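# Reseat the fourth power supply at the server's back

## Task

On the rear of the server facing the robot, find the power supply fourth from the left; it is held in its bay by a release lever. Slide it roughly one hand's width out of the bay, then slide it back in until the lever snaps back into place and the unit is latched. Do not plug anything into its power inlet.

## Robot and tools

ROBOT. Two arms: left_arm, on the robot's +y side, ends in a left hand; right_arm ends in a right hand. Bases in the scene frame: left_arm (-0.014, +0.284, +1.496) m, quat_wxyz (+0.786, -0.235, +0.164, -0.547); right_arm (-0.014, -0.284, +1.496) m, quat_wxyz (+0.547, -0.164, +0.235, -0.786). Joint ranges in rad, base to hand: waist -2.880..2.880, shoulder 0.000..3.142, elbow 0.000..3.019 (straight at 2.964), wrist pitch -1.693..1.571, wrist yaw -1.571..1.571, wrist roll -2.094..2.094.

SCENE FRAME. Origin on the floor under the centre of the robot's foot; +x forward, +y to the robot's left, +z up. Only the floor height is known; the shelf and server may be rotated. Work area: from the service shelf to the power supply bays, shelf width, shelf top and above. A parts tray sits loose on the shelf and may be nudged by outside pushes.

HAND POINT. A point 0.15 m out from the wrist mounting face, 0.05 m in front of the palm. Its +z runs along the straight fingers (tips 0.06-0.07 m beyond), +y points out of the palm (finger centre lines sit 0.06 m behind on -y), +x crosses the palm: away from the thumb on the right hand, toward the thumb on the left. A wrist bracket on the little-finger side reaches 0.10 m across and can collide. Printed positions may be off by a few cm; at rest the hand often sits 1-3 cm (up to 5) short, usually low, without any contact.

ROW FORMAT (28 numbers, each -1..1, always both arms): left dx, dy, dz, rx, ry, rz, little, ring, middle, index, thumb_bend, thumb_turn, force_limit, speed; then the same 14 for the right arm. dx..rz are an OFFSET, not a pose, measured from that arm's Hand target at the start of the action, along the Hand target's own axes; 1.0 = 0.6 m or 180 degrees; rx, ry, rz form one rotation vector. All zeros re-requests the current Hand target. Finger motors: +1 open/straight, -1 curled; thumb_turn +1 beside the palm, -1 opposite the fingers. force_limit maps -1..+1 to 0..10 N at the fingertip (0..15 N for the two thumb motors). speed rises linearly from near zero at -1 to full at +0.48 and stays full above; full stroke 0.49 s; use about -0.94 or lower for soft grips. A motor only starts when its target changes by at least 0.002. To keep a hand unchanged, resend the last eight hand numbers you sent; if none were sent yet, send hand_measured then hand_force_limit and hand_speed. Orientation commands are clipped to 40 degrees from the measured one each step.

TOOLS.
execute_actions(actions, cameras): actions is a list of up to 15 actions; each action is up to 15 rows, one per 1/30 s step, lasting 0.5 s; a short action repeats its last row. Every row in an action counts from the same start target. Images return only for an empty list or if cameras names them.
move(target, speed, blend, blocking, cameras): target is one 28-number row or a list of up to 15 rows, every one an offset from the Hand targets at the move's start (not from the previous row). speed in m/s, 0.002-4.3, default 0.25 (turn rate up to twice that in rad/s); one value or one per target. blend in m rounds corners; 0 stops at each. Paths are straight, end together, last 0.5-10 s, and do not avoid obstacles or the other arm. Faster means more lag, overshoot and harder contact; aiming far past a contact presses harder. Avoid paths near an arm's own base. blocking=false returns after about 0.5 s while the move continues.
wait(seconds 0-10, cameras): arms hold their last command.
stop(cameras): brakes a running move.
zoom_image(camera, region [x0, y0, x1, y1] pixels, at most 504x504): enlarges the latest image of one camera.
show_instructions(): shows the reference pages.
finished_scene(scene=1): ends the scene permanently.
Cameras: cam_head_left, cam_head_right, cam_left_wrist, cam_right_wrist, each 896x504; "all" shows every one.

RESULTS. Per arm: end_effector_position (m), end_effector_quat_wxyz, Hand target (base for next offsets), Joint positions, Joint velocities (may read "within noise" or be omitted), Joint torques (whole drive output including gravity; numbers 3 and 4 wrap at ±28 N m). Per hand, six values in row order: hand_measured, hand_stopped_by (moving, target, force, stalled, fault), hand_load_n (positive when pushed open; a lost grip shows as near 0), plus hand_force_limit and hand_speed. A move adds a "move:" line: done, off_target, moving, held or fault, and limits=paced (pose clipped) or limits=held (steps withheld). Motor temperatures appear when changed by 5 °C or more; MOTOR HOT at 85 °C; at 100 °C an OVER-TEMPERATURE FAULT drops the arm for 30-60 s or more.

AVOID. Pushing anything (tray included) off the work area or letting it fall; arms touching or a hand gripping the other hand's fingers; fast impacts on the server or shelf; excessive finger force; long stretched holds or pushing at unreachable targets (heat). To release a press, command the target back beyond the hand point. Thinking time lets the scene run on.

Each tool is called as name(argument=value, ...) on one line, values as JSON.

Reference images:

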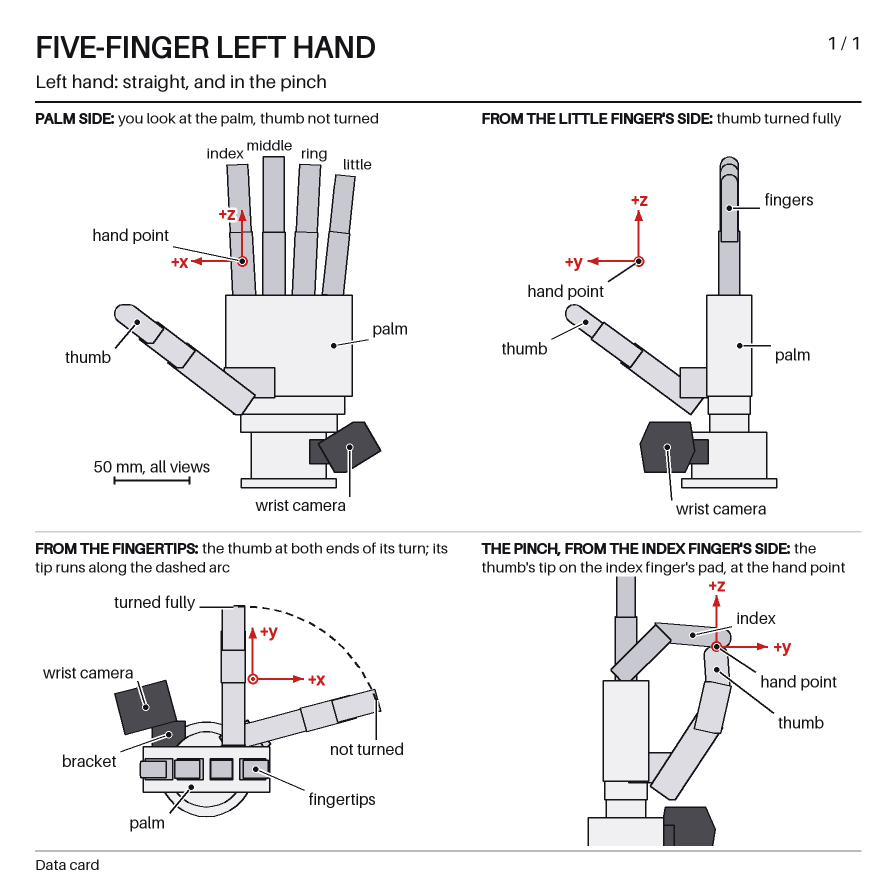

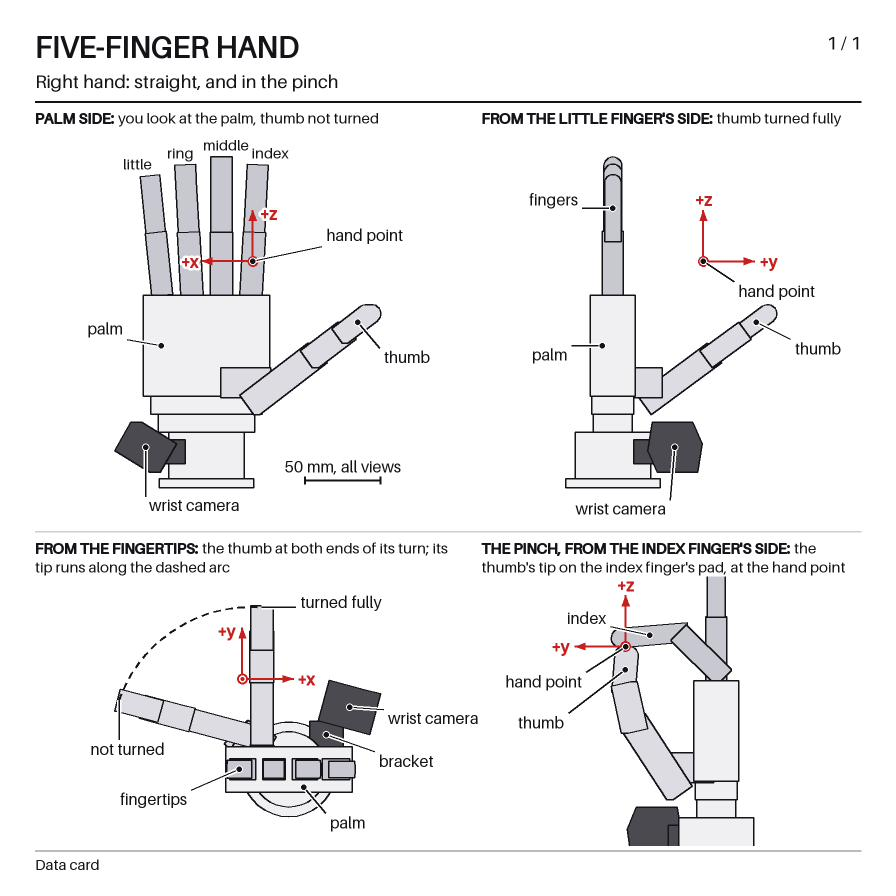

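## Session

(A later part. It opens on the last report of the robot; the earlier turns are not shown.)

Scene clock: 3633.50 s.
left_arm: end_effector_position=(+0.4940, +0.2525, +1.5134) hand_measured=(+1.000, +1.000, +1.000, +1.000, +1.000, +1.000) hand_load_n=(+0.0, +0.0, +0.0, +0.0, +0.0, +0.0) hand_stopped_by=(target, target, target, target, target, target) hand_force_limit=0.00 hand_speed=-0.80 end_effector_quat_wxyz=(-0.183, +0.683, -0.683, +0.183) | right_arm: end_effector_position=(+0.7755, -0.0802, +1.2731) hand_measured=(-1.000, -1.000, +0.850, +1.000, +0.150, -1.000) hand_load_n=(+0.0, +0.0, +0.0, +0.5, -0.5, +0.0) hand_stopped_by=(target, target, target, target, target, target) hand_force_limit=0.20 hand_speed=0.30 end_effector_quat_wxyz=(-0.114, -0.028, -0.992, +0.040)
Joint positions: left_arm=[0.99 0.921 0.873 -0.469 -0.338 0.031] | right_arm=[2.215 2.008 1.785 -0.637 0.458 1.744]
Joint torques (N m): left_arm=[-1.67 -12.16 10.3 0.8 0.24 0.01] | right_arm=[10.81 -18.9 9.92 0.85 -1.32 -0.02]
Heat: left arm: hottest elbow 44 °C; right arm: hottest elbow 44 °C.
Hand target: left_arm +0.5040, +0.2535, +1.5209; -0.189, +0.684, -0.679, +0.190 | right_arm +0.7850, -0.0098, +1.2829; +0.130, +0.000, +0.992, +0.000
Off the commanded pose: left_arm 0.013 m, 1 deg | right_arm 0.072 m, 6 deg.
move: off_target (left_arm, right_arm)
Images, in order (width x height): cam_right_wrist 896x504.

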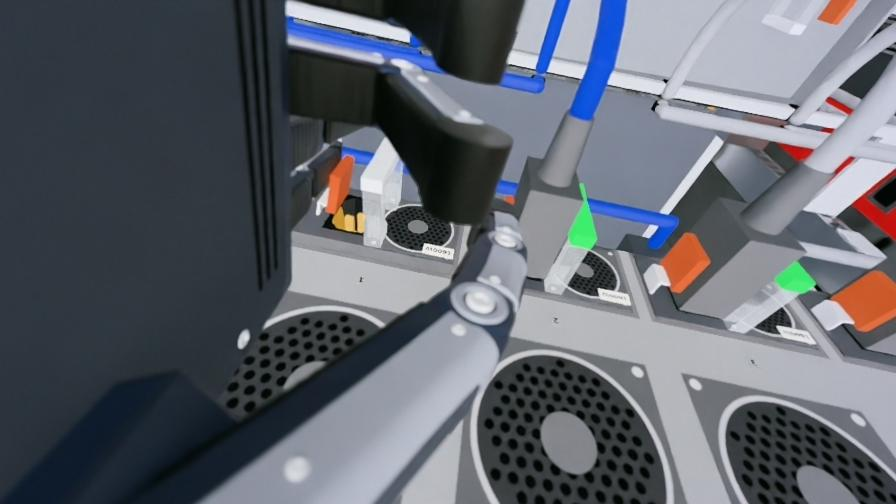

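move(target=[[0,0,0,0,0,0,1,1,1,1,1,1,0,-0.8,0.0,0.035,0.0,0,0,0,-1,-1,0.85,1,0.15,-1,0.2,0.3]], speed=0.03, cameras=["cam_right_wrist"])

zoom_image(camera="cam_right_wrist", region=[270, 140, 470, 300])

Scene clock: 3636.83 s.
left_arm: end_effector_position=(+0.4940, +0.2525, +1.5134) hand_measured=(+1.000, +1.000, +1.000, +1.000, +1.000, +1.000) hand_load_n=(+0.0, +0.0, +0.0, +0.0, +0.0, +0.0) hand_stopped_by=(target, target, target, target, target, target) hand_force_limit=0.00 hand_speed=-0.80 end_effector_quat_wxyz=(-0.183, +0.683, -0.683, +0.183) | right_arm: end_effector_position=(+0.7766, -0.0785, +1.2716) hand_measured=(-1.000, -1.000, +0.850, +1.000, +0.150, -1.000) hand_load_n=(+0.0, +0.0, +0.0, +0.5, +0.0, +0.0) hand_stopped_by=(target, target, target, target, target, target) hand_force_limit=0.20 hand_speed=0.30 end_effector_quat_wxyz=(-0.114, -0.038, -0.991, +0.050)
Joint positions: left_arm=[0.99 0.921 0.873 -0.469 -0.338 0.031] | right_arm=[2.224 2.018 1.798 -0.648 0.487 1.772]
Joint torques (N m): left_arm=[-2.14 -11.75 10.36 0.83 0.21 0] | right_arm=[12.57 -18.02 10.54 0.91 -1.76 -0.11]
Heat: left arm: hottest elbow 44 °C; right arm: hottest elbow 45 °C.
Hand target: left_arm +0.5040, +0.2535, +1.5209; -0.189, +0.684, -0.679, +0.190 | right_arm +0.7850, +0.0110, +1.2827; +0.130, +0.000, +0.992, -0.001
Off the commanded pose: left_arm 0.013 m, 1 deg | right_arm 0.091 m, 7 deg.
move: off_target (left_arm, right_arm)
Images, in order (width x height): cam_right_wrist 896x504.

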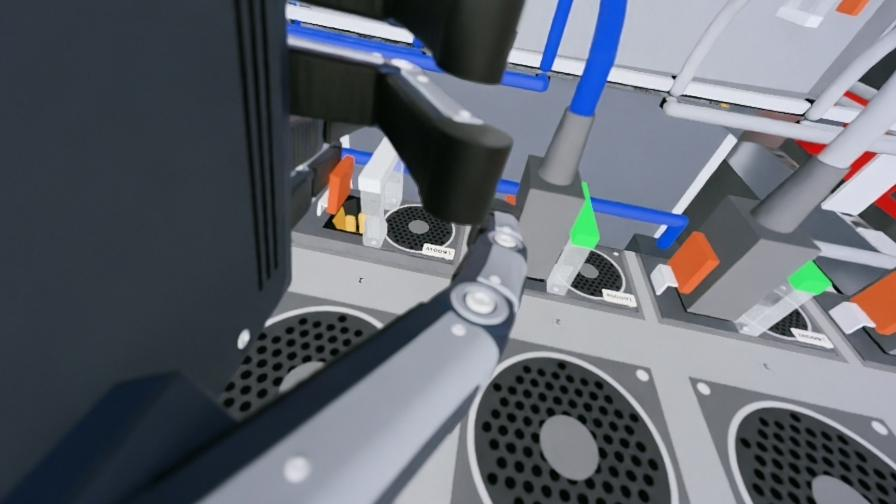

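Scaled by 2.520 from the camera's 896x504 image, which has a finer 1280x720 frame.

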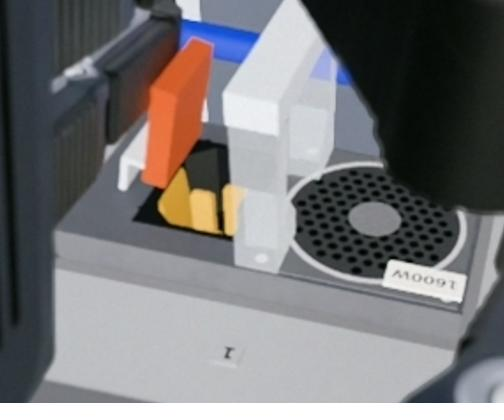

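move(target=[[0,0,0,0,0,0,1,1,1,1,1,1,0,-0.8,0.0161,0.01,-0.0043,0,0,0,-1,-1,0.85,1,0.15,-1,0.2,0.3]], speed=0.03, cameras=["cam_right_wrist"])

zoom_image(camera="cam_right_wrist", region=[270, 140, 470, 300])

Scene clock: 3641.00 s.
left_arm: end_effector_position=(+0.4940, +0.2525, +1.5134) hand_measured=(+1.000, +1.000, +1.000, +1.000, +1.000, +1.000) hand_load_n=(+0.0, +0.0, +0.0, +0.0, +0.0, +0.0) hand_stopped_by=(target, target, target, target, target, target) hand_force_limit=0.00 hand_speed=-0.80 end_effector_quat_wxyz=(-0.183, +0.683, -0.683, +0.183) | right_arm: end_effector_position=(+0.7769, -0.0781, +1.2721) hand_measured=(-1.000, -1.000, +0.850, +1.000, +0.150, -1.000) hand_load_n=(+0.0, +0.0, +0.0, +1.0, +0.0, +0.0) hand_stopped_by=(target, target, target, target, target, target) hand_force_limit=0.20 hand_speed=0.30 end_effector_quat_wxyz=(-0.115, -0.042, -0.991, +0.053)
Joint positions: left_arm=[0.99 0.921 0.873 -0.469 -0.338 0.031] | right_arm=[2.227 2.018 1.798 -0.648 0.494 1.781]
Joint torques (N m): left_arm=[-2.02 -11.87 10.19 0.84 0.23 0.05] | right_arm=[13.39 -19.14 8.18 1.47 -1.77 -0.08]
Heat: left arm: hottest elbow 44 °C; right arm: hottest elbow 45 °C.
Hand target: left_arm +0.5040, +0.2535, +1.5209; -0.189, +0.684, -0.679, +0.190 | right_arm +0.7751, +0.0170, +1.2828; +0.130, +0.000, +0.992, -0.001
Off the commanded pose: left_arm 0.013 m, 1 deg | right_arm 0.096 m, 8 deg.
move: off_target (left_arm, right_arm)
Images, in order (width x height): cam_right_wrist 896x504.

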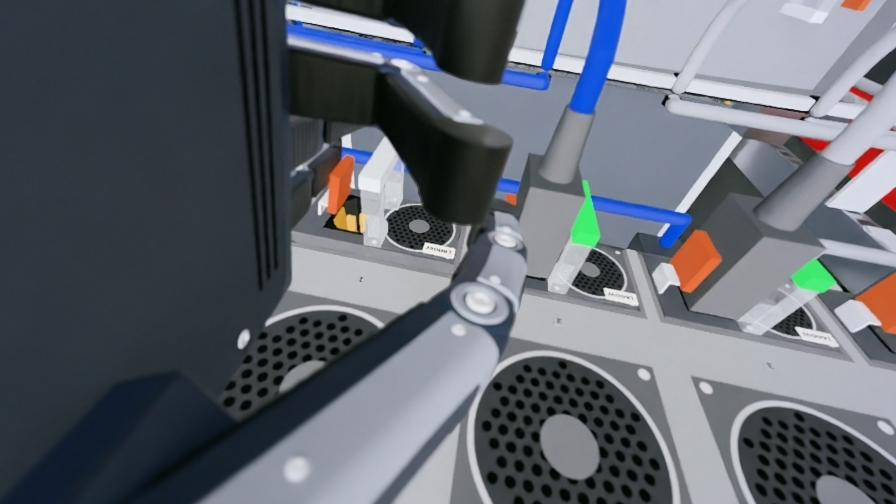

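Scaled by 2.520 from the camera's 896x504 image, which has a finer 1280x720 frame.

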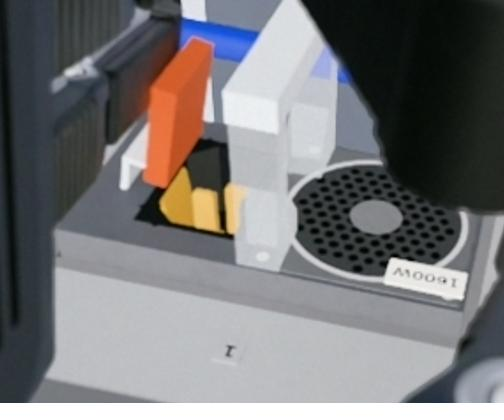

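move(target=[[0,0,0,0,0,0,1,1,1,1,1,1,0,-0.8,0.0258,0.0,-0.003,0,0,0,-1,-1,0.85,1,0.15,-1,0.2,0.3]], speed=0.03, cameras=["cam_right_wrist"])

zoom_image(camera="cam_right_wrist", region=[270, 140, 470, 300])

Scene clock: 3645.83 s.
left_arm: end_effector_position=(+0.4940, +0.2525, +1.5134) hand_measured=(+1.000, +1.000, +1.000, +1.000, +1.000, +1.000) hand_load_n=(+0.0, +0.0, +0.0, +0.0, +0.0, +0.0) hand_stopped_by=(target, target, target, target, target, target) hand_force_limit=0.00 hand_speed=-0.80 end_effector_quat_wxyz=(-0.183, +0.683, -0.683, +0.183) | right_arm: end_effector_position=(+0.7768, -0.0773, +1.2700) hand_measured=(-1.000, -1.000, +0.850, +1.000, +0.150, -1.000) hand_load_n=(+0.0, +0.0, +0.0, +1.0, +0.0, +0.0) hand_stopped_by=(target, target, target, target, target, target) hand_force_limit=0.20 hand_speed=0.30 end_effector_quat_wxyz=(-0.123, -0.048, -0.990, +0.056)
Joint positions: left_arm=[0.99 0.921 0.873 -0.469 -0.338 0.031] | right_arm=[2.23 2.018 1.783 -0.62 0.507 1.789]
Joint torques (N m): left_arm=[-2.43 -12.1 10.36 0.91 0.23 0.01] | right_arm=[13.39 -20.54 5.2 1.89 -2.17 -0.16]
Heat: left arm: hottest elbow 44 °C; right arm: hottest elbow 45 °C.
Hand target: left_arm +0.5040, +0.2535, +1.5209; -0.189, +0.684, -0.679, +0.190 | right_arm +0.7595, +0.0170, +1.2805; +0.130, +0.000, +0.992, -0.001
Off the commanded pose: left_arm 0.013 m, 1 deg | right_arm 0.096 m, 8 deg.
move: off_target (left_arm, right_arm)
Images, in order (width x height): cam_right_wrist 896x504.

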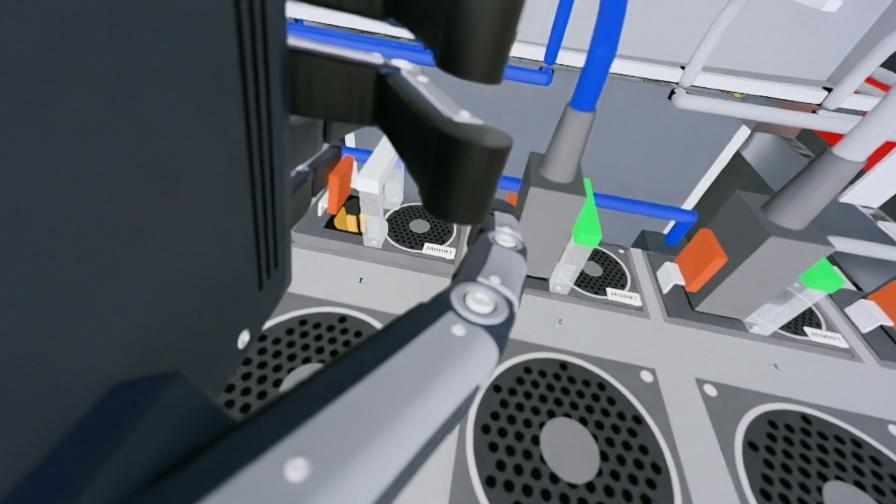

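Scaled by 2.520 from the camera's 896x504 image, which has a finer 1280x720 frame.

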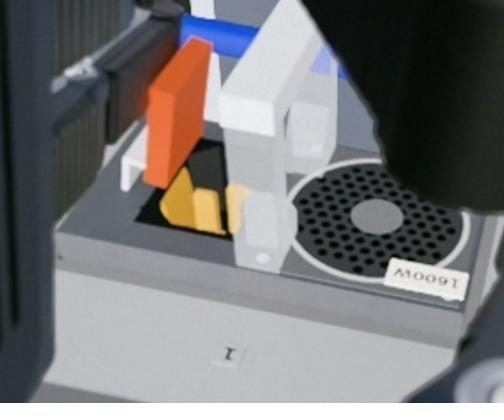

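move(target=[[0,0,0,0,0,0,1,1,1,1,1,1,0,-0.8,0.01,0.0,0.0,0,0,0,-1,-1,1,1,0.15,-1,0.2,0.3]], speed=0.03, cameras=["cam_right_wrist"])

zoom_image(camera="cam_right_wrist", region=[270, 140, 470, 300])

Scene clock: 3652.27 s.
left_arm: end_effector_position=(+0.4940, +0.2525, +1.5134) hand_measured=(+1.000, +1.000, +1.000, +1.000, +1.000, +1.000) hand_load_n=(+0.0, +0.0, +0.0, +0.0, +0.0, +0.0) hand_stopped_by=(target, target, target, target, target, target) hand_force_limit=0.00 hand_speed=-0.80 end_effector_quat_wxyz=(-0.183, +0.683, -0.683, +0.183) | right_arm: end_effector_position=(+0.7761, -0.0771, +1.2695) hand_measured=(-1.000, -1.000, +1.000, +1.000, +0.150, -1.000) hand_load_n=(+0.0, +0.0, +0.0, +1.0, +0.0, +0.0) hand_stopped_by=(target, target, target, target, target, target) hand_force_limit=0.20 hand_speed=0.30 end_effector_quat_wxyz=(-0.128, -0.051, -0.989, +0.055)
Joint positions: left_arm=[0.99 0.921 0.873 -0.469 -0.338 0.031] | right_arm=[2.23 2.014 1.767 -0.596 0.507 1.79]
Joint torques (N m): left_arm=[-2.49 -12.04 10.4 0.91 0.22 0.03] | right_arm=[12.86 -20.37 4.9 1.54 -2.15 -0.12]
Heat: left arm: hottest elbow 44 °C; right arm: hottest elbow 45 °C.
Hand target: left_arm +0.5040, +0.2535, +1.5209; -0.189, +0.684, -0.679, +0.190 | right_arm +0.7536, +0.0172, +1.2789; +0.130, +0.000, +0.992, -0.001
Off the commanded pose: left_arm 0.013 m, 1 deg | right_arm 0.097 m, 9 deg.
move: off_target (left_arm, right_arm)
Images, in order (width x height): cam_right_wrist 896x504.

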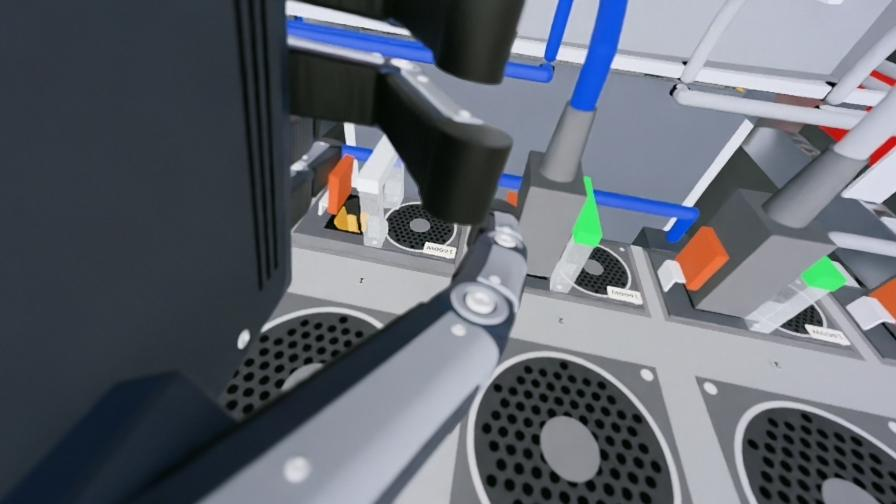

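Scaled by 2.520 from the camera's 896x504 image, which has a finer 1280x720 frame.

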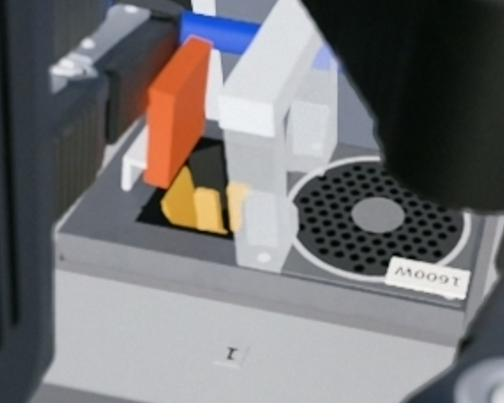

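move(target=[[0,0,0,0,0,0,1,1,1,1,1,1,0,-0.8,0.0202,-0.2033,-0.0123,0,0,0,-1,-1,1,1,0.15,-1,0.2,0.3],[0,0,0,0,0,0,1,1,1,1,1,1,0,-0.8,0.0202,-0.2033,-0.0123,0,0,0,-1,-1,0.55,1,0.15,-1,0.2,0.3]], speed=0.06, cameras=["cam_right_wrist"])

zoom_image(camera="cam_right_wrist", region=[270, 140, 470, 300])

Scene clock: 3666.37 s.
left_arm: end_effector_position=(+0.4940, +0.2525, +1.5134) hand_measured=(+1.000, +1.000, +1.000, +1.000, +1.000, +1.000) hand_load_n=(+0.0, +0.0, +0.0, -0.5, +0.0, +0.0) hand_stopped_by=(target, target, target, target, target, target) hand_force_limit=0.00 hand_speed=-0.80 end_effector_quat_wxyz=(-0.183, +0.683, -0.683, +0.183) | right_arm: end_effector_position=(+0.7310, -0.0952, +1.2682) hand_measured=(-1.000, -1.000, +0.550, +1.000, +0.150, -1.000) hand_load_n=(+0.0, +0.0, +0.0, +0.0, +0.0, +0.0) hand_stopped_by=(target, target, target, target, target, target) hand_force_limit=0.20 hand_speed=0.30 end_effector_quat_wxyz=(-0.116, +0.003, -0.993, +0.001)
Joint positions: left_arm=[0.99 0.921 0.873 -0.469 -0.338 0.031] | right_arm=[2.174 1.914 1.574 -0.491 0.347 1.653]
Joint torques (N m): left_arm=[-2.14 -12.04 10.3 0.83 0.23 0.03] | right_arm=[3.78 -23.47 4.51 0.95 -0.14 -0.06]
Heat: left arm: hottest elbow 44 °C; right arm: hottest elbow 44 °C.
Hand target: left_arm +0.5040, +0.2535, +1.5209; -0.189, +0.684, -0.679, +0.190 | right_arm +0.7402, -0.1049, +1.2830; +0.130, +0.000, +0.992, +0.000
Off the commanded pose: left_arm 0.013 m, 1 deg | right_arm 0.020 m, 2 deg.
move: off_target (left_arm, right_arm); target 2's new numbers were sent with right_arm's hand 0.020 m and 2 deg from that target
Images, in order (width x height): cam_right_wrist 896x504.

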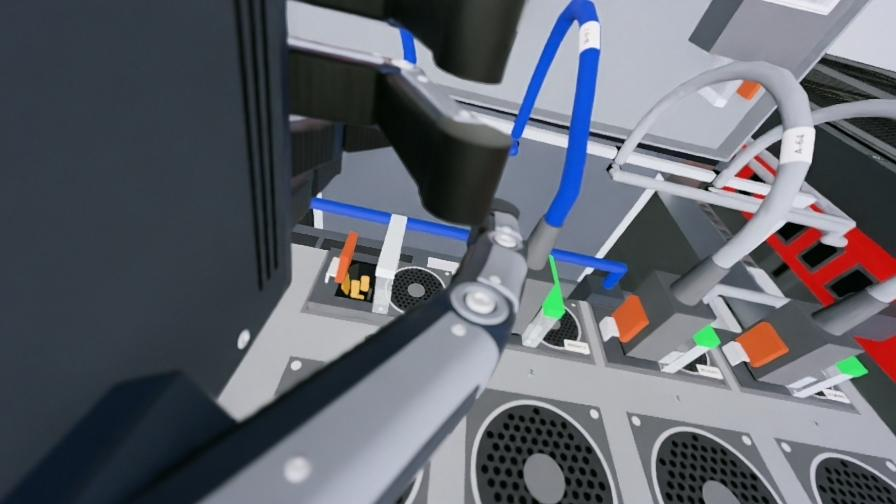

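Scaled by 2.520 from the camera's 896x504 image, which has a finer 1280x720 frame.

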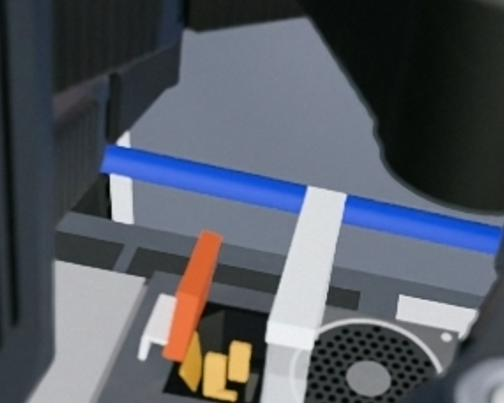

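move(target=[[0,0,0,0,0,0,1,1,1,1,1,1,0,-0.8,-0.0545,0.005,0.0025,0,0,0,-1,-1,0.55,1,0.15,-1,0.2,0.3],[0,0,0,0,0,0,1,1,1,1,1,1,0,-0.8,-0.0545,0.10,0.0025,0,0,0,-1,-1,0.55,1,0.15,-1,0.2,0.3]], speed=0.05, cameras=["cam_right_wrist"])

zoom_image(camera="cam_right_wrist", region=[270, 140, 470, 300])

Scene clock: 3674.07 s.
left_arm: end_effector_position=(+0.4940, +0.2525, +1.5134) hand_measured=(+1.000, +1.000, +1.000, +1.000, +1.000, +1.000) hand_load_n=(+0.0, +0.0, +0.0, +0.0, +0.0, +0.0) hand_stopped_by=(target, target, target, target, target, target) hand_force_limit=0.00 hand_speed=-0.80 end_effector_quat_wxyz=(-0.183, +0.683, -0.683, +0.183) | right_arm: end_effector_position=(+0.7594, -0.0677, +1.2843) hand_measured=(-1.000, -1.000, +0.550, +1.000, +0.150, -1.000) hand_load_n=(+0.0, +0.0, +0.0, +0.0, +0.0, +0.0) hand_stopped_by=(target, target, target, target, target, target) hand_force_limit=0.20 hand_speed=0.30 end_effector_quat_wxyz=(-0.120, -0.002, -0.993, +0.011)
Joint positions: left_arm=[0.99 0.921 0.873 -0.469 -0.338 0.031] | right_arm=[2.221 1.961 1.707 -0.584 0.401 1.695]
Joint torques (N m): left_arm=[-2.02 -11.75 10.33 0.77 0.22 0.01] | right_arm=[7.65 -19.55 9.16 0.27 -0.02 0.13]
Heat: left arm: hottest elbow 44 °C; right arm: hottest elbow 44 °C.
Hand target: left_arm +0.5040, +0.2535, +1.5209; -0.189, +0.684, -0.679, +0.190 | right_arm +0.7722, -0.0448, +1.2902; +0.130, +0.000, +0.992, +0.000
Off the commanded pose: left_arm 0.013 m, 1 deg | right_arm 0.027 m, 2 deg.
move: off_target (left_arm, right_arm)
Images, in order (width x height): cam_right_wrist 896x504.

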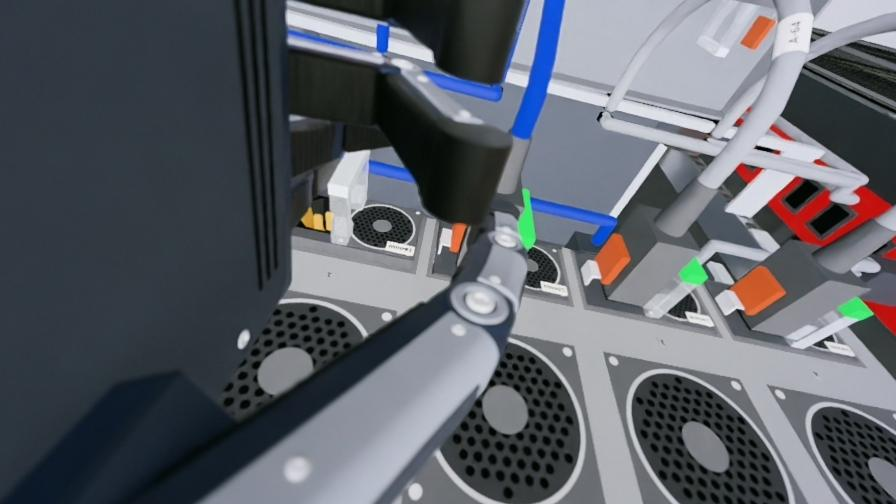

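Scaled by 2.520 from the camera's 896x504 image, which has a finer 1280x720 frame.

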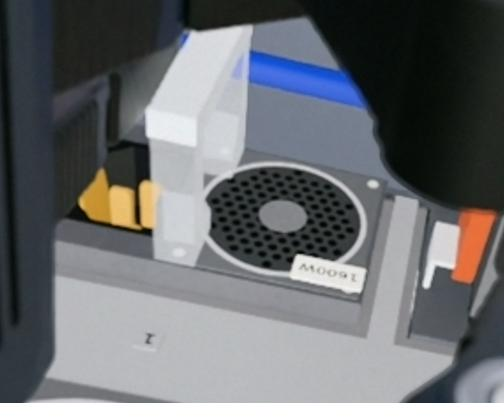

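move(target=[[0,0,0,0,0,0,1,1,1,1,1,1,0,-0.8,0.0805,0.0,-0.0216,0,0,0,-1,-1,0.55,1,0.15,-1,0.2,0.3],[0,0,0,0,0,0,1,1,1,1,1,1,0,-0.8,0.1225,-0.125,-0.0068,0,-0.139,0,-1,-1,0.55,1,0.15,-1,0.2,0.3]], speed=0.08, cameras=["cam_right_wrist"])

Scene clock: 3690.97 s.
left_arm: end_effector_position=(+0.4940, +0.2525, +1.5134) hand_measured=(+1.000, +1.000, +1.000, +1.000, +1.000, +1.000) hand_load_n=(+0.0, +0.0, +0.5, +0.0, +0.0, +0.0) hand_stopped_by=(target, target, target, target, target, target) hand_force_limit=0.00 hand_speed=-0.80 end_effector_quat_wxyz=(-0.183, +0.683, -0.683, +0.183) | right_arm: end_effector_position=(+0.6982, -0.1121, +1.2723) hand_measured=(-1.000, -1.000, +0.550, +1.000, +0.150, -1.000) hand_load_n=(+0.0, +0.0, +0.0, +0.0, +0.0, +0.0) hand_stopped_by=(target, target, target, target, target, target) hand_force_limit=0.20 hand_speed=0.30 end_effector_quat_wxyz=(-0.335, +0.000, -0.942, -0.003)
Joint positions: left_arm=[0.99 0.921 0.873 -0.469 -0.338 0.031] | right_arm=[2.147 1.867 1.135 0.385 0.317 1.485]
Joint torques (N m): left_arm=[-1.79 -12.28 10.32 0.83 0.24 0.03] | right_arm=[3.14 -18.49 2.65 1.88 -0.22 -0.07]
Heat: left arm: hottest elbow 44 °C; right arm: hottest elbow 44 °C.
Hand target: left_arm +0.5040, +0.2535, +1.5209; -0.189, +0.684, -0.679, +0.190 | right_arm +0.7001, -0.1199, +1.2751; +0.342, +0.000, +0.940, -0.001
Off the commanded pose: left_arm 0.013 m, 1 deg | right_arm 0.008 m, 1 deg.
move: off_target (left_arm)
Images, in order (width x height): cam_right_wrist 896x504.

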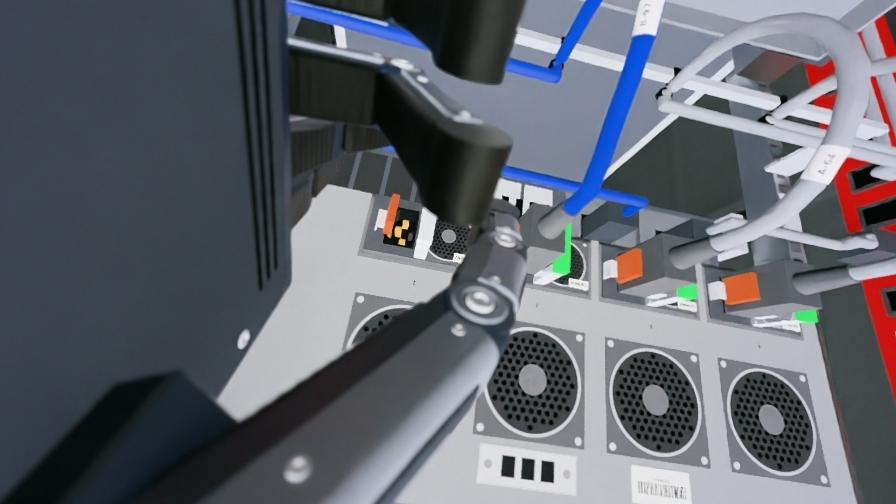

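move(target=[[0,0,0,0,0,0,1,1,1,1,1,1,0,-0.8,-0.065,0.005,0.0677,0,0,0,-1,-1,0.55,1,0.15,-1,0.2,0.3]], speed=0.06, cameras=["cam_right_wrist","cam_left_wrist"])

zoom_image(camera="cam_right_wrist", region=[280, 120, 460, 260])

zoom_image(camera="cam_left_wrist", region=[520, 270, 620, 370])

Scene clock: 3696.37 s.
left_arm: end_effector_position=(+0.4940, +0.2525, +1.5134) hand_measured=(+1.000, +1.000, +1.000, +1.000, +1.000, +1.000) hand_load_n=(+0.0, +0.0, +0.0, +0.0, +0.0, +0.0) hand_stopped_by=(target, target, target, target, target, target) hand_force_limit=0.00 hand_speed=-0.80 end_effector_quat_wxyz=(-0.183, +0.683, -0.683, +0.183) | right_arm: end_effector_position=(+0.7444, -0.1113, +1.2748) hand_measured=(-1.000, -1.000, +0.550, +1.000, +0.150, -1.000) hand_load_n=(+0.0, +0.0, +0.0, +0.0, +0.0, +0.0) hand_stopped_by=(target, target, target, target, target, target) hand_force_limit=0.20 hand_speed=0.30 end_effector_quat_wxyz=(-0.339, -0.001, -0.941, -0.004)
Joint positions: left_arm=[0.99 0.921 0.873 -0.469 -0.338 0.031] | right_arm=[2.138 1.906 1.276 0.291 0.307 1.481]
Joint torques (N m): left_arm=[-1.61 -11.58 10.4 0.7 0.25 0.01] | right_arm=[3.14 -17.49 6.42 0.92 -0.24 -0.06]
Heat: left arm: hottest elbow 44 °C; right arm: hottest elbow 43 °C.
Hand target: left_arm +0.5040, +0.2535, +1.5209; -0.189, +0.684, -0.679, +0.190 | right_arm +0.7561, -0.1170, +1.2690; +0.342, +0.000, +0.940, -0.001
Off the commanded pose: left_arm 0.013 m, 1 deg | right_arm 0.014 m, 1 deg.
move: off_target (left_arm, right_arm)
Images, in order (width x height): cam_left_wrist 896x504, cam_right_wrist 896x504.

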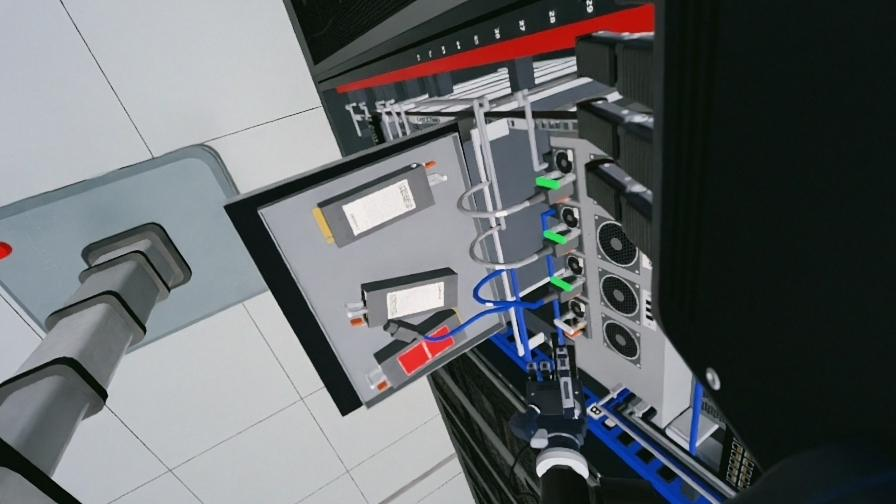

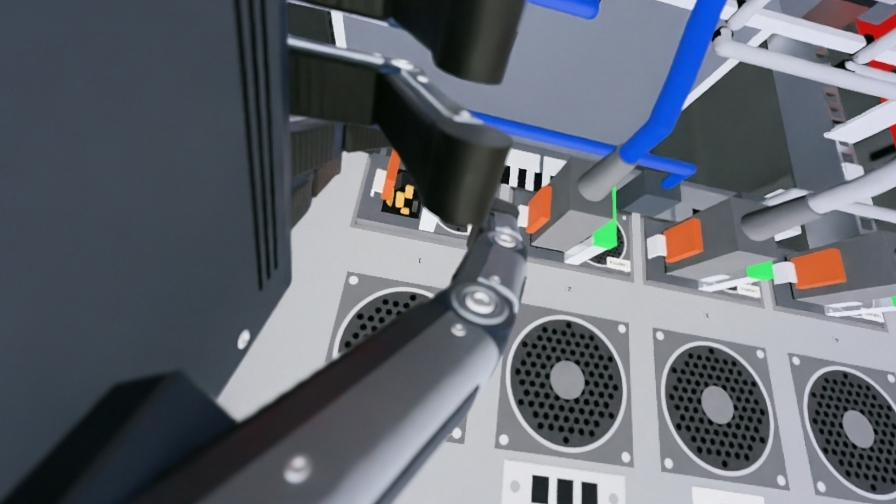

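Scaled by 2.800 from the camera's 896x504 image, which has a finer 1280x720 frame.

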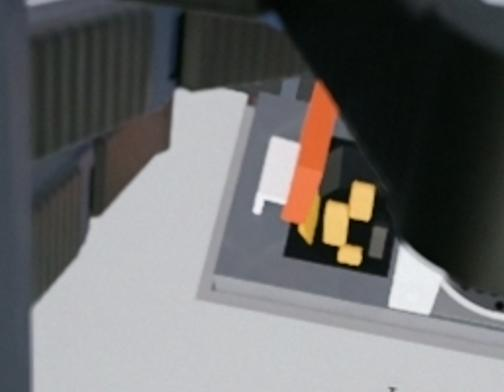

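Scaled by 5.040 from the camera's 896x504 image, which has a finer 1280x720 frame.

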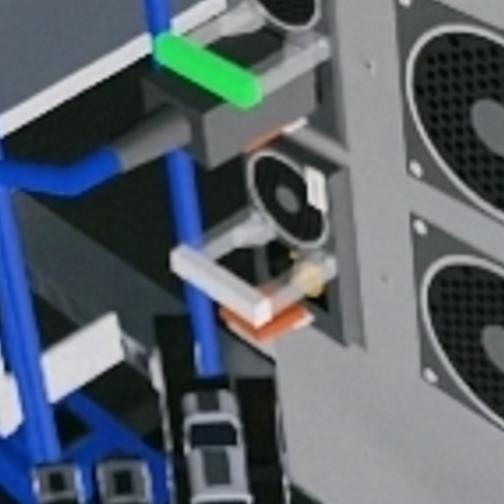

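move(target=[[0,0,0,0,0,0,1,1,1,1,1,1,0,-0.8,-0.0048,0.0,0.015,0,0,0,-1,-1,0.55,1,0.15,-1,0.2,0.3],[0,0,0,0,0,0,1,1,1,1,1,1,0,-0.8,-0.0048,0.1033,0.015,0,0,0,-1,-1,0.55,1,0.15,-1,0.2,0.3]], speed=0.05, cameras=["cam_right_wrist","cam_left_wrist"])

zoom_image(camera="cam_right_wrist", region=[280, 100, 460, 240])

zoom_image(camera="cam_left_wrist", region=[520, 270, 620, 370])

Scene clock: 3703.57 s.
left_arm: end_effector_position=(+0.4940, +0.2525, +1.5134) hand_measured=(+1.000, +1.000, +1.000, +1.000, +1.000, +1.000) hand_load_n=(+0.0, +0.0, +0.0, +0.0, +0.0, +0.0) hand_stopped_by=(target, target, target, target, target, target) hand_force_limit=0.00 hand_speed=-0.80 end_effector_quat_wxyz=(-0.183, +0.683, -0.683, +0.183) | right_arm: end_effector_position=(+0.7578, -0.1000, +1.2604) hand_measured=(-1.000, -1.000, +0.550, +1.000, +0.150, -1.000) hand_load_n=(+0.0, +0.0, +3.0, +0.0, +0.0, +0.0) hand_stopped_by=(target, target, target, target, target, target) hand_force_limit=0.20 hand_speed=0.30 end_effector_quat_wxyz=(-0.335, -0.012, -0.942, +0.028)
Joint positions: left_arm=[0.99 0.921 0.873 -0.469 -0.338 0.031] | right_arm=[2.169 1.962 1.348 0.27 0.405 1.492]
Joint torques (N m): left_arm=[-2.08 -11.93 10.26 0.79 0.24 0.02] | right_arm=[7.88 -16.97 7.24 1.03 -0.74 0.18]
Heat: left arm: hottest elbow 44 °C; right arm: hottest elbow 44 °C.
Hand target: left_arm +0.5040, +0.2535, +1.5209; -0.189, +0.684, -0.679, +0.190 | right_arm +0.7641, -0.0549, +1.2640; +0.342, +0.000, +0.940, +0.000
Off the commanded pose: left_arm 0.013 m, 1 deg | right_arm 0.046 m, 4 deg.
move: off_target (left_arm, right_arm)
Images, in order (width x height): cam_left_wrist 896x504, cam_right_wrist 896x504.

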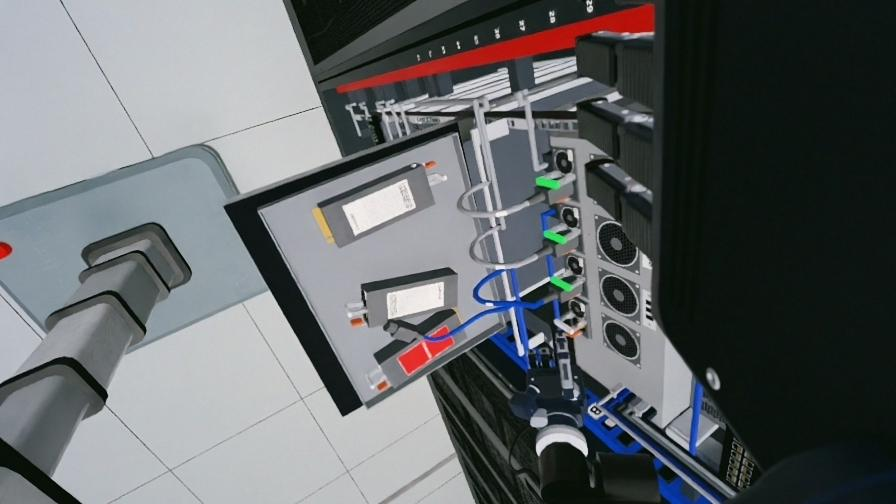

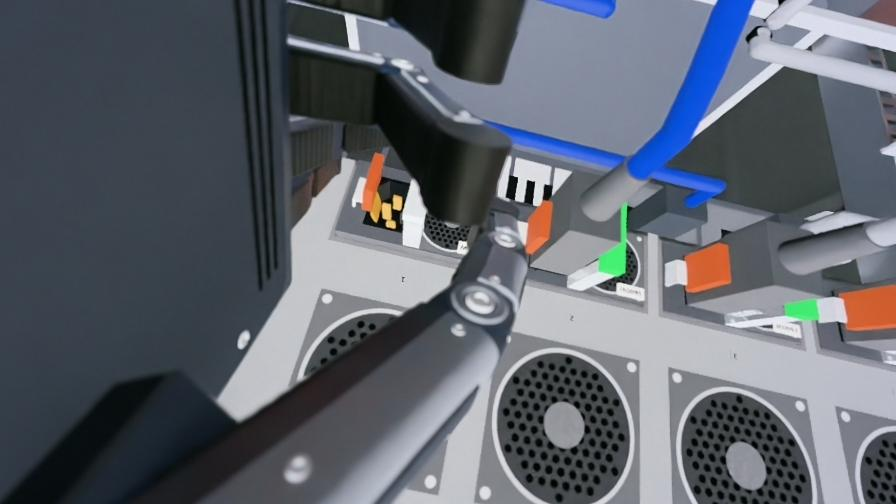

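Scaled by 2.800 from the camera's 896x504 image, which has a finer 1280x720 frame.

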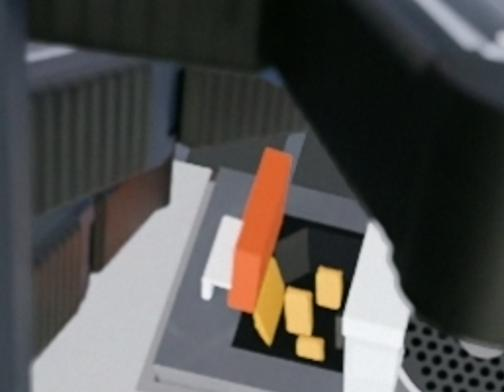

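Scaled by 5.040 from the camera's 896x504 image, which has a finer 1280x720 frame.

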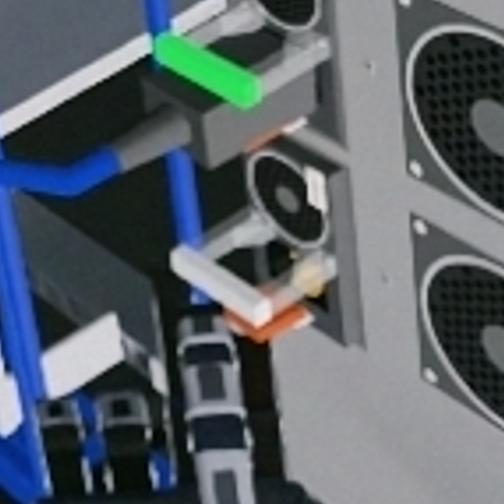

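move(target=[[0,0,0,0,0,0,1,1,1,1,1,1,0,-0.8,0.011,-0.10,-0.018,0,0,0,-1,-1,0.55,1,0.15,-1,0.2,0.3],[0,0,0,0,0,0,1,1,1,1,1,1,0,-0.8,-0.0068,-0.10,-0.003,0,0,0,-1,-1,0.3,1,0.15,-1,0.2,0.3],[0,0,0,0,0,0,1,1,1,1,1,1,0,-0.8,-0.0068,0.0083,-0.003,0,0,0,-1,-1,0.3,1,0.15,-1,0.2,0.3]], speed=0.05, cameras=["cam_right_wrist","cam_left_wrist"])

zoom_image(camera="cam_right_wrist", region=[280, 100, 460, 240])

zoom_image(camera="cam_left_wrist", region=[520, 270, 620, 370])

Scene clock: 3724.53 s.
left_arm: end_effector_position=(+0.4940, +0.2525, +1.5134) hand_measured=(+1.000, +1.000, +1.000, +1.000, +1.000, +1.000) hand_load_n=(+0.0, +0.0, +0.0, +0.0, +0.0, +0.0) hand_stopped_by=(target, target, target, target, target, target) hand_force_limit=0.00 hand_speed=-0.80 end_effector_quat_wxyz=(-0.183, +0.683, -0.683, +0.183) | right_arm: end_effector_position=(+0.7565, -0.0867, +1.2615) hand_measured=(-1.000, -1.000, +0.300, +1.000, +0.150, -1.000) hand_load_n=(+0.0, +0.0, +0.0, +0.5, -0.5, +0.0) hand_stopped_by=(target, target, target, target, target, target) hand_force_limit=0.20 hand_speed=0.30 end_effector_quat_wxyz=(-0.332, -0.010, -0.943, +0.022)
Joint positions: left_arm=[0.99 0.921 0.873 -0.469 -0.338 0.031] | right_arm=[2.186 1.968 1.357 0.257 0.409 1.501]
Joint torques (N m): left_arm=[-1.67 -12.16 10.39 0.87 0.23 -0.01] | right_arm=[7.47 -17.79 7.31 0.96 -0.53 0.1]
Heat: left arm: hottest elbow 44 °C; right arm: hottest elbow 43 °C.
Hand target: left_arm +0.5040, +0.2535, +1.5209; -0.189, +0.684, -0.679, +0.190 | right_arm +0.7659, -0.0499, +1.2678; +0.342, -0.001, +0.940, +0.000
Off the commanded pose: left_arm 0.013 m, 1 deg | right_arm 0.039 m, 3 deg.
move: off_target (left_arm, right_arm); target 2's new numbers were sent with right_arm's hand 0.034 m and 2 deg from that target
Images, in order (width x height): cam_left_wrist 896x504, cam_right_wrist 896x504.

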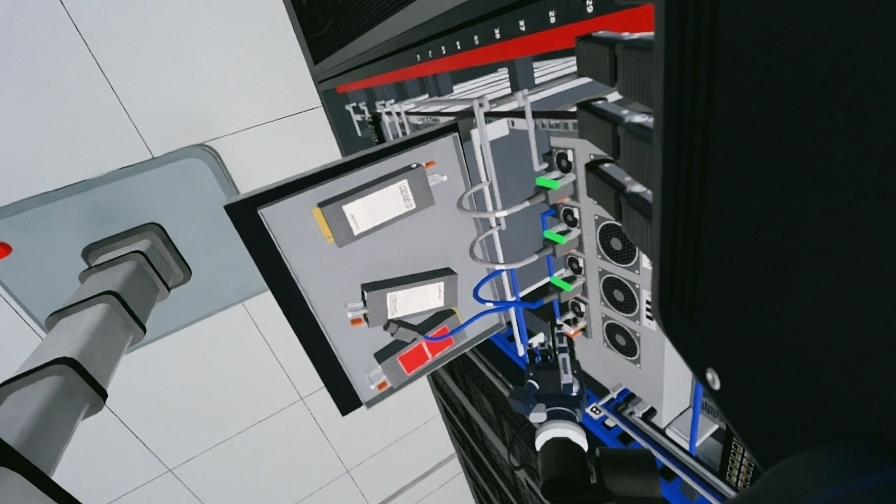

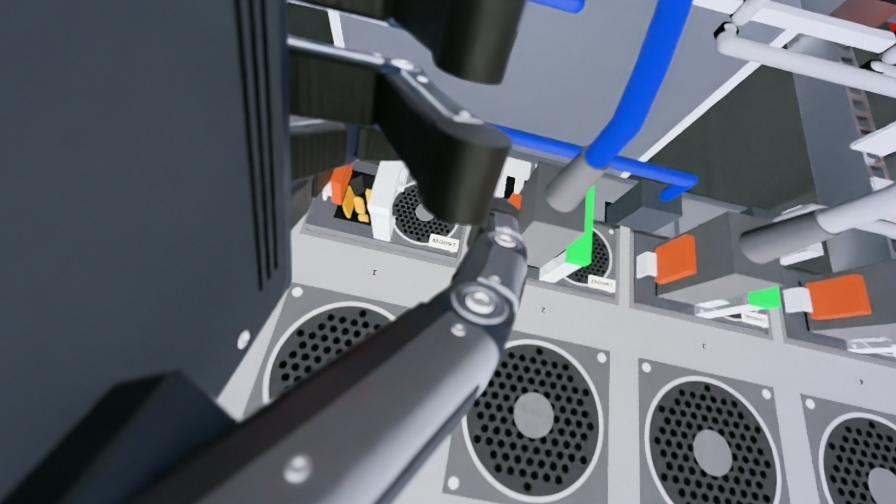

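Scaled by 2.800 from the camera's 896x504 image, which has a finer 1280x720 frame.

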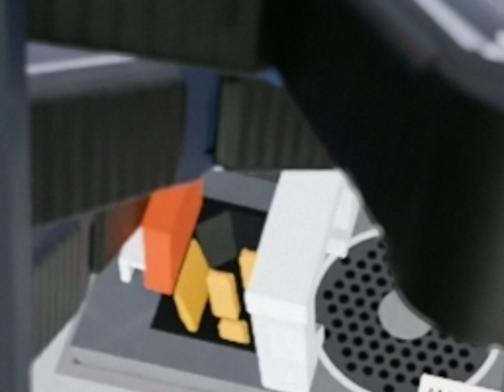

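Scaled by 5.040 from the camera's 896x504 image, which has a finer 1280x720 frame.

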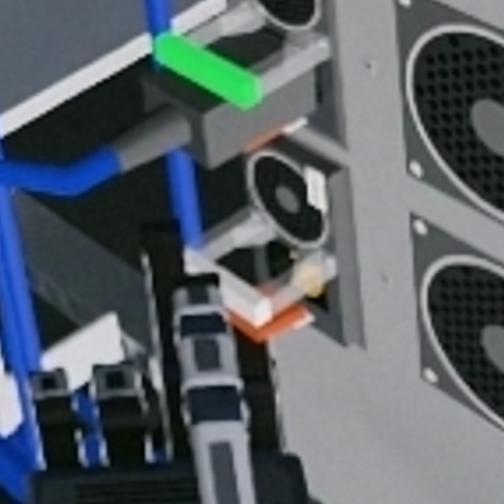

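execute_actions(actions=[], cameras=["cam_head_right","cam_left_wrist","cam_right_wrist"])

Scene clock: 3739.60 s.
left_arm: end_effector_position=(+0.4940, +0.2525, +1.5134) hand_measured=(+1.000, +1.000, +1.000, +1.000, +1.000, +1.000) hand_load_n=(+0.0, +0.0, -0.5, +0.0, +0.0, +0.0) hand_stopped_by=(target, target, target, target, target, target) hand_force_limit=0.00 hand_speed=-0.80 end_effector_quat_wxyz=(-0.183, +0.683, -0.683, +0.183) | right_arm: end_effector_position=(+0.7565, -0.0867, +1.2616) hand_measured=(-1.000, -1.000, +0.300, +1.000, +0.150, -1.000) hand_load_n=(+0.0, +0.0, +0.0, +0.0, +0.0, +0.0) hand_stopped_by=(target, target, target, target, target, target) hand_force_limit=0.20 hand_speed=0.30 end_effector_quat_wxyz=(-0.332, -0.010, -0.943, +0.022)
Joint positions: left_arm=[0.99 0.921 0.873 -0.469 -0.338 0.031] | right_arm=[2.186 1.968 1.357 0.257 0.409 1.501]
Joint velocities: within noise
Joint torques (N m): left_arm=[-2.08 -11.87 10.36 0.83 0.23 0] | right_arm=[7.71 -17.49 7.19 1.05 -0.55 0.08]
Motor temperatures (°C): left_arm=[20 28 44 20 22 22] | right_arm=[23 36 44 22 25 21]
Heat: left arm: hottest elbow 44 °C; right arm: hottest elbow 44 °C.
Hand target: left_arm +0.5040, +0.2535, +1.5209; -0.189, +0.684, -0.679, +0.190 | right_arm +0.7659, -0.0499, +1.2678; +0.342, +0.000, +0.940, +0.000
Off the commanded pose: left_arm 0.013 m, 1 deg | right_arm 0.039 m, 3 deg.
Images, in order (width x height): cam_head_right 896x504, cam_left_wrist 896x504, cam_right_wrist 896x504.

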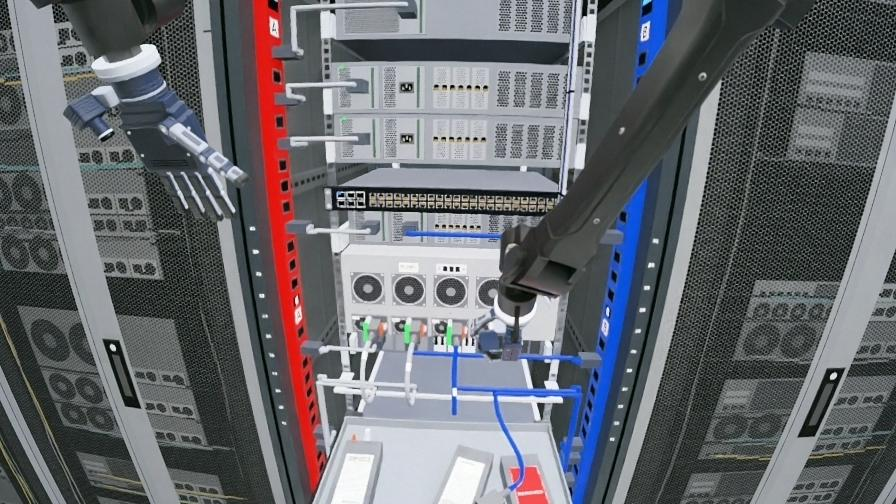

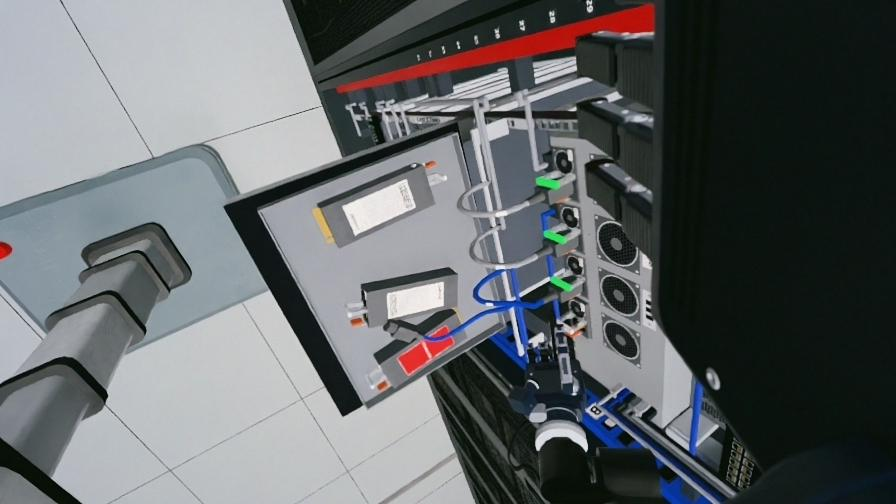

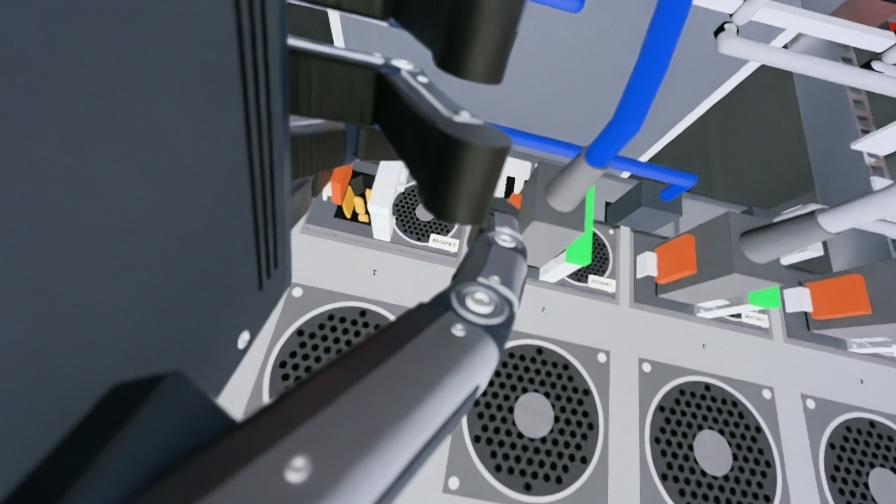

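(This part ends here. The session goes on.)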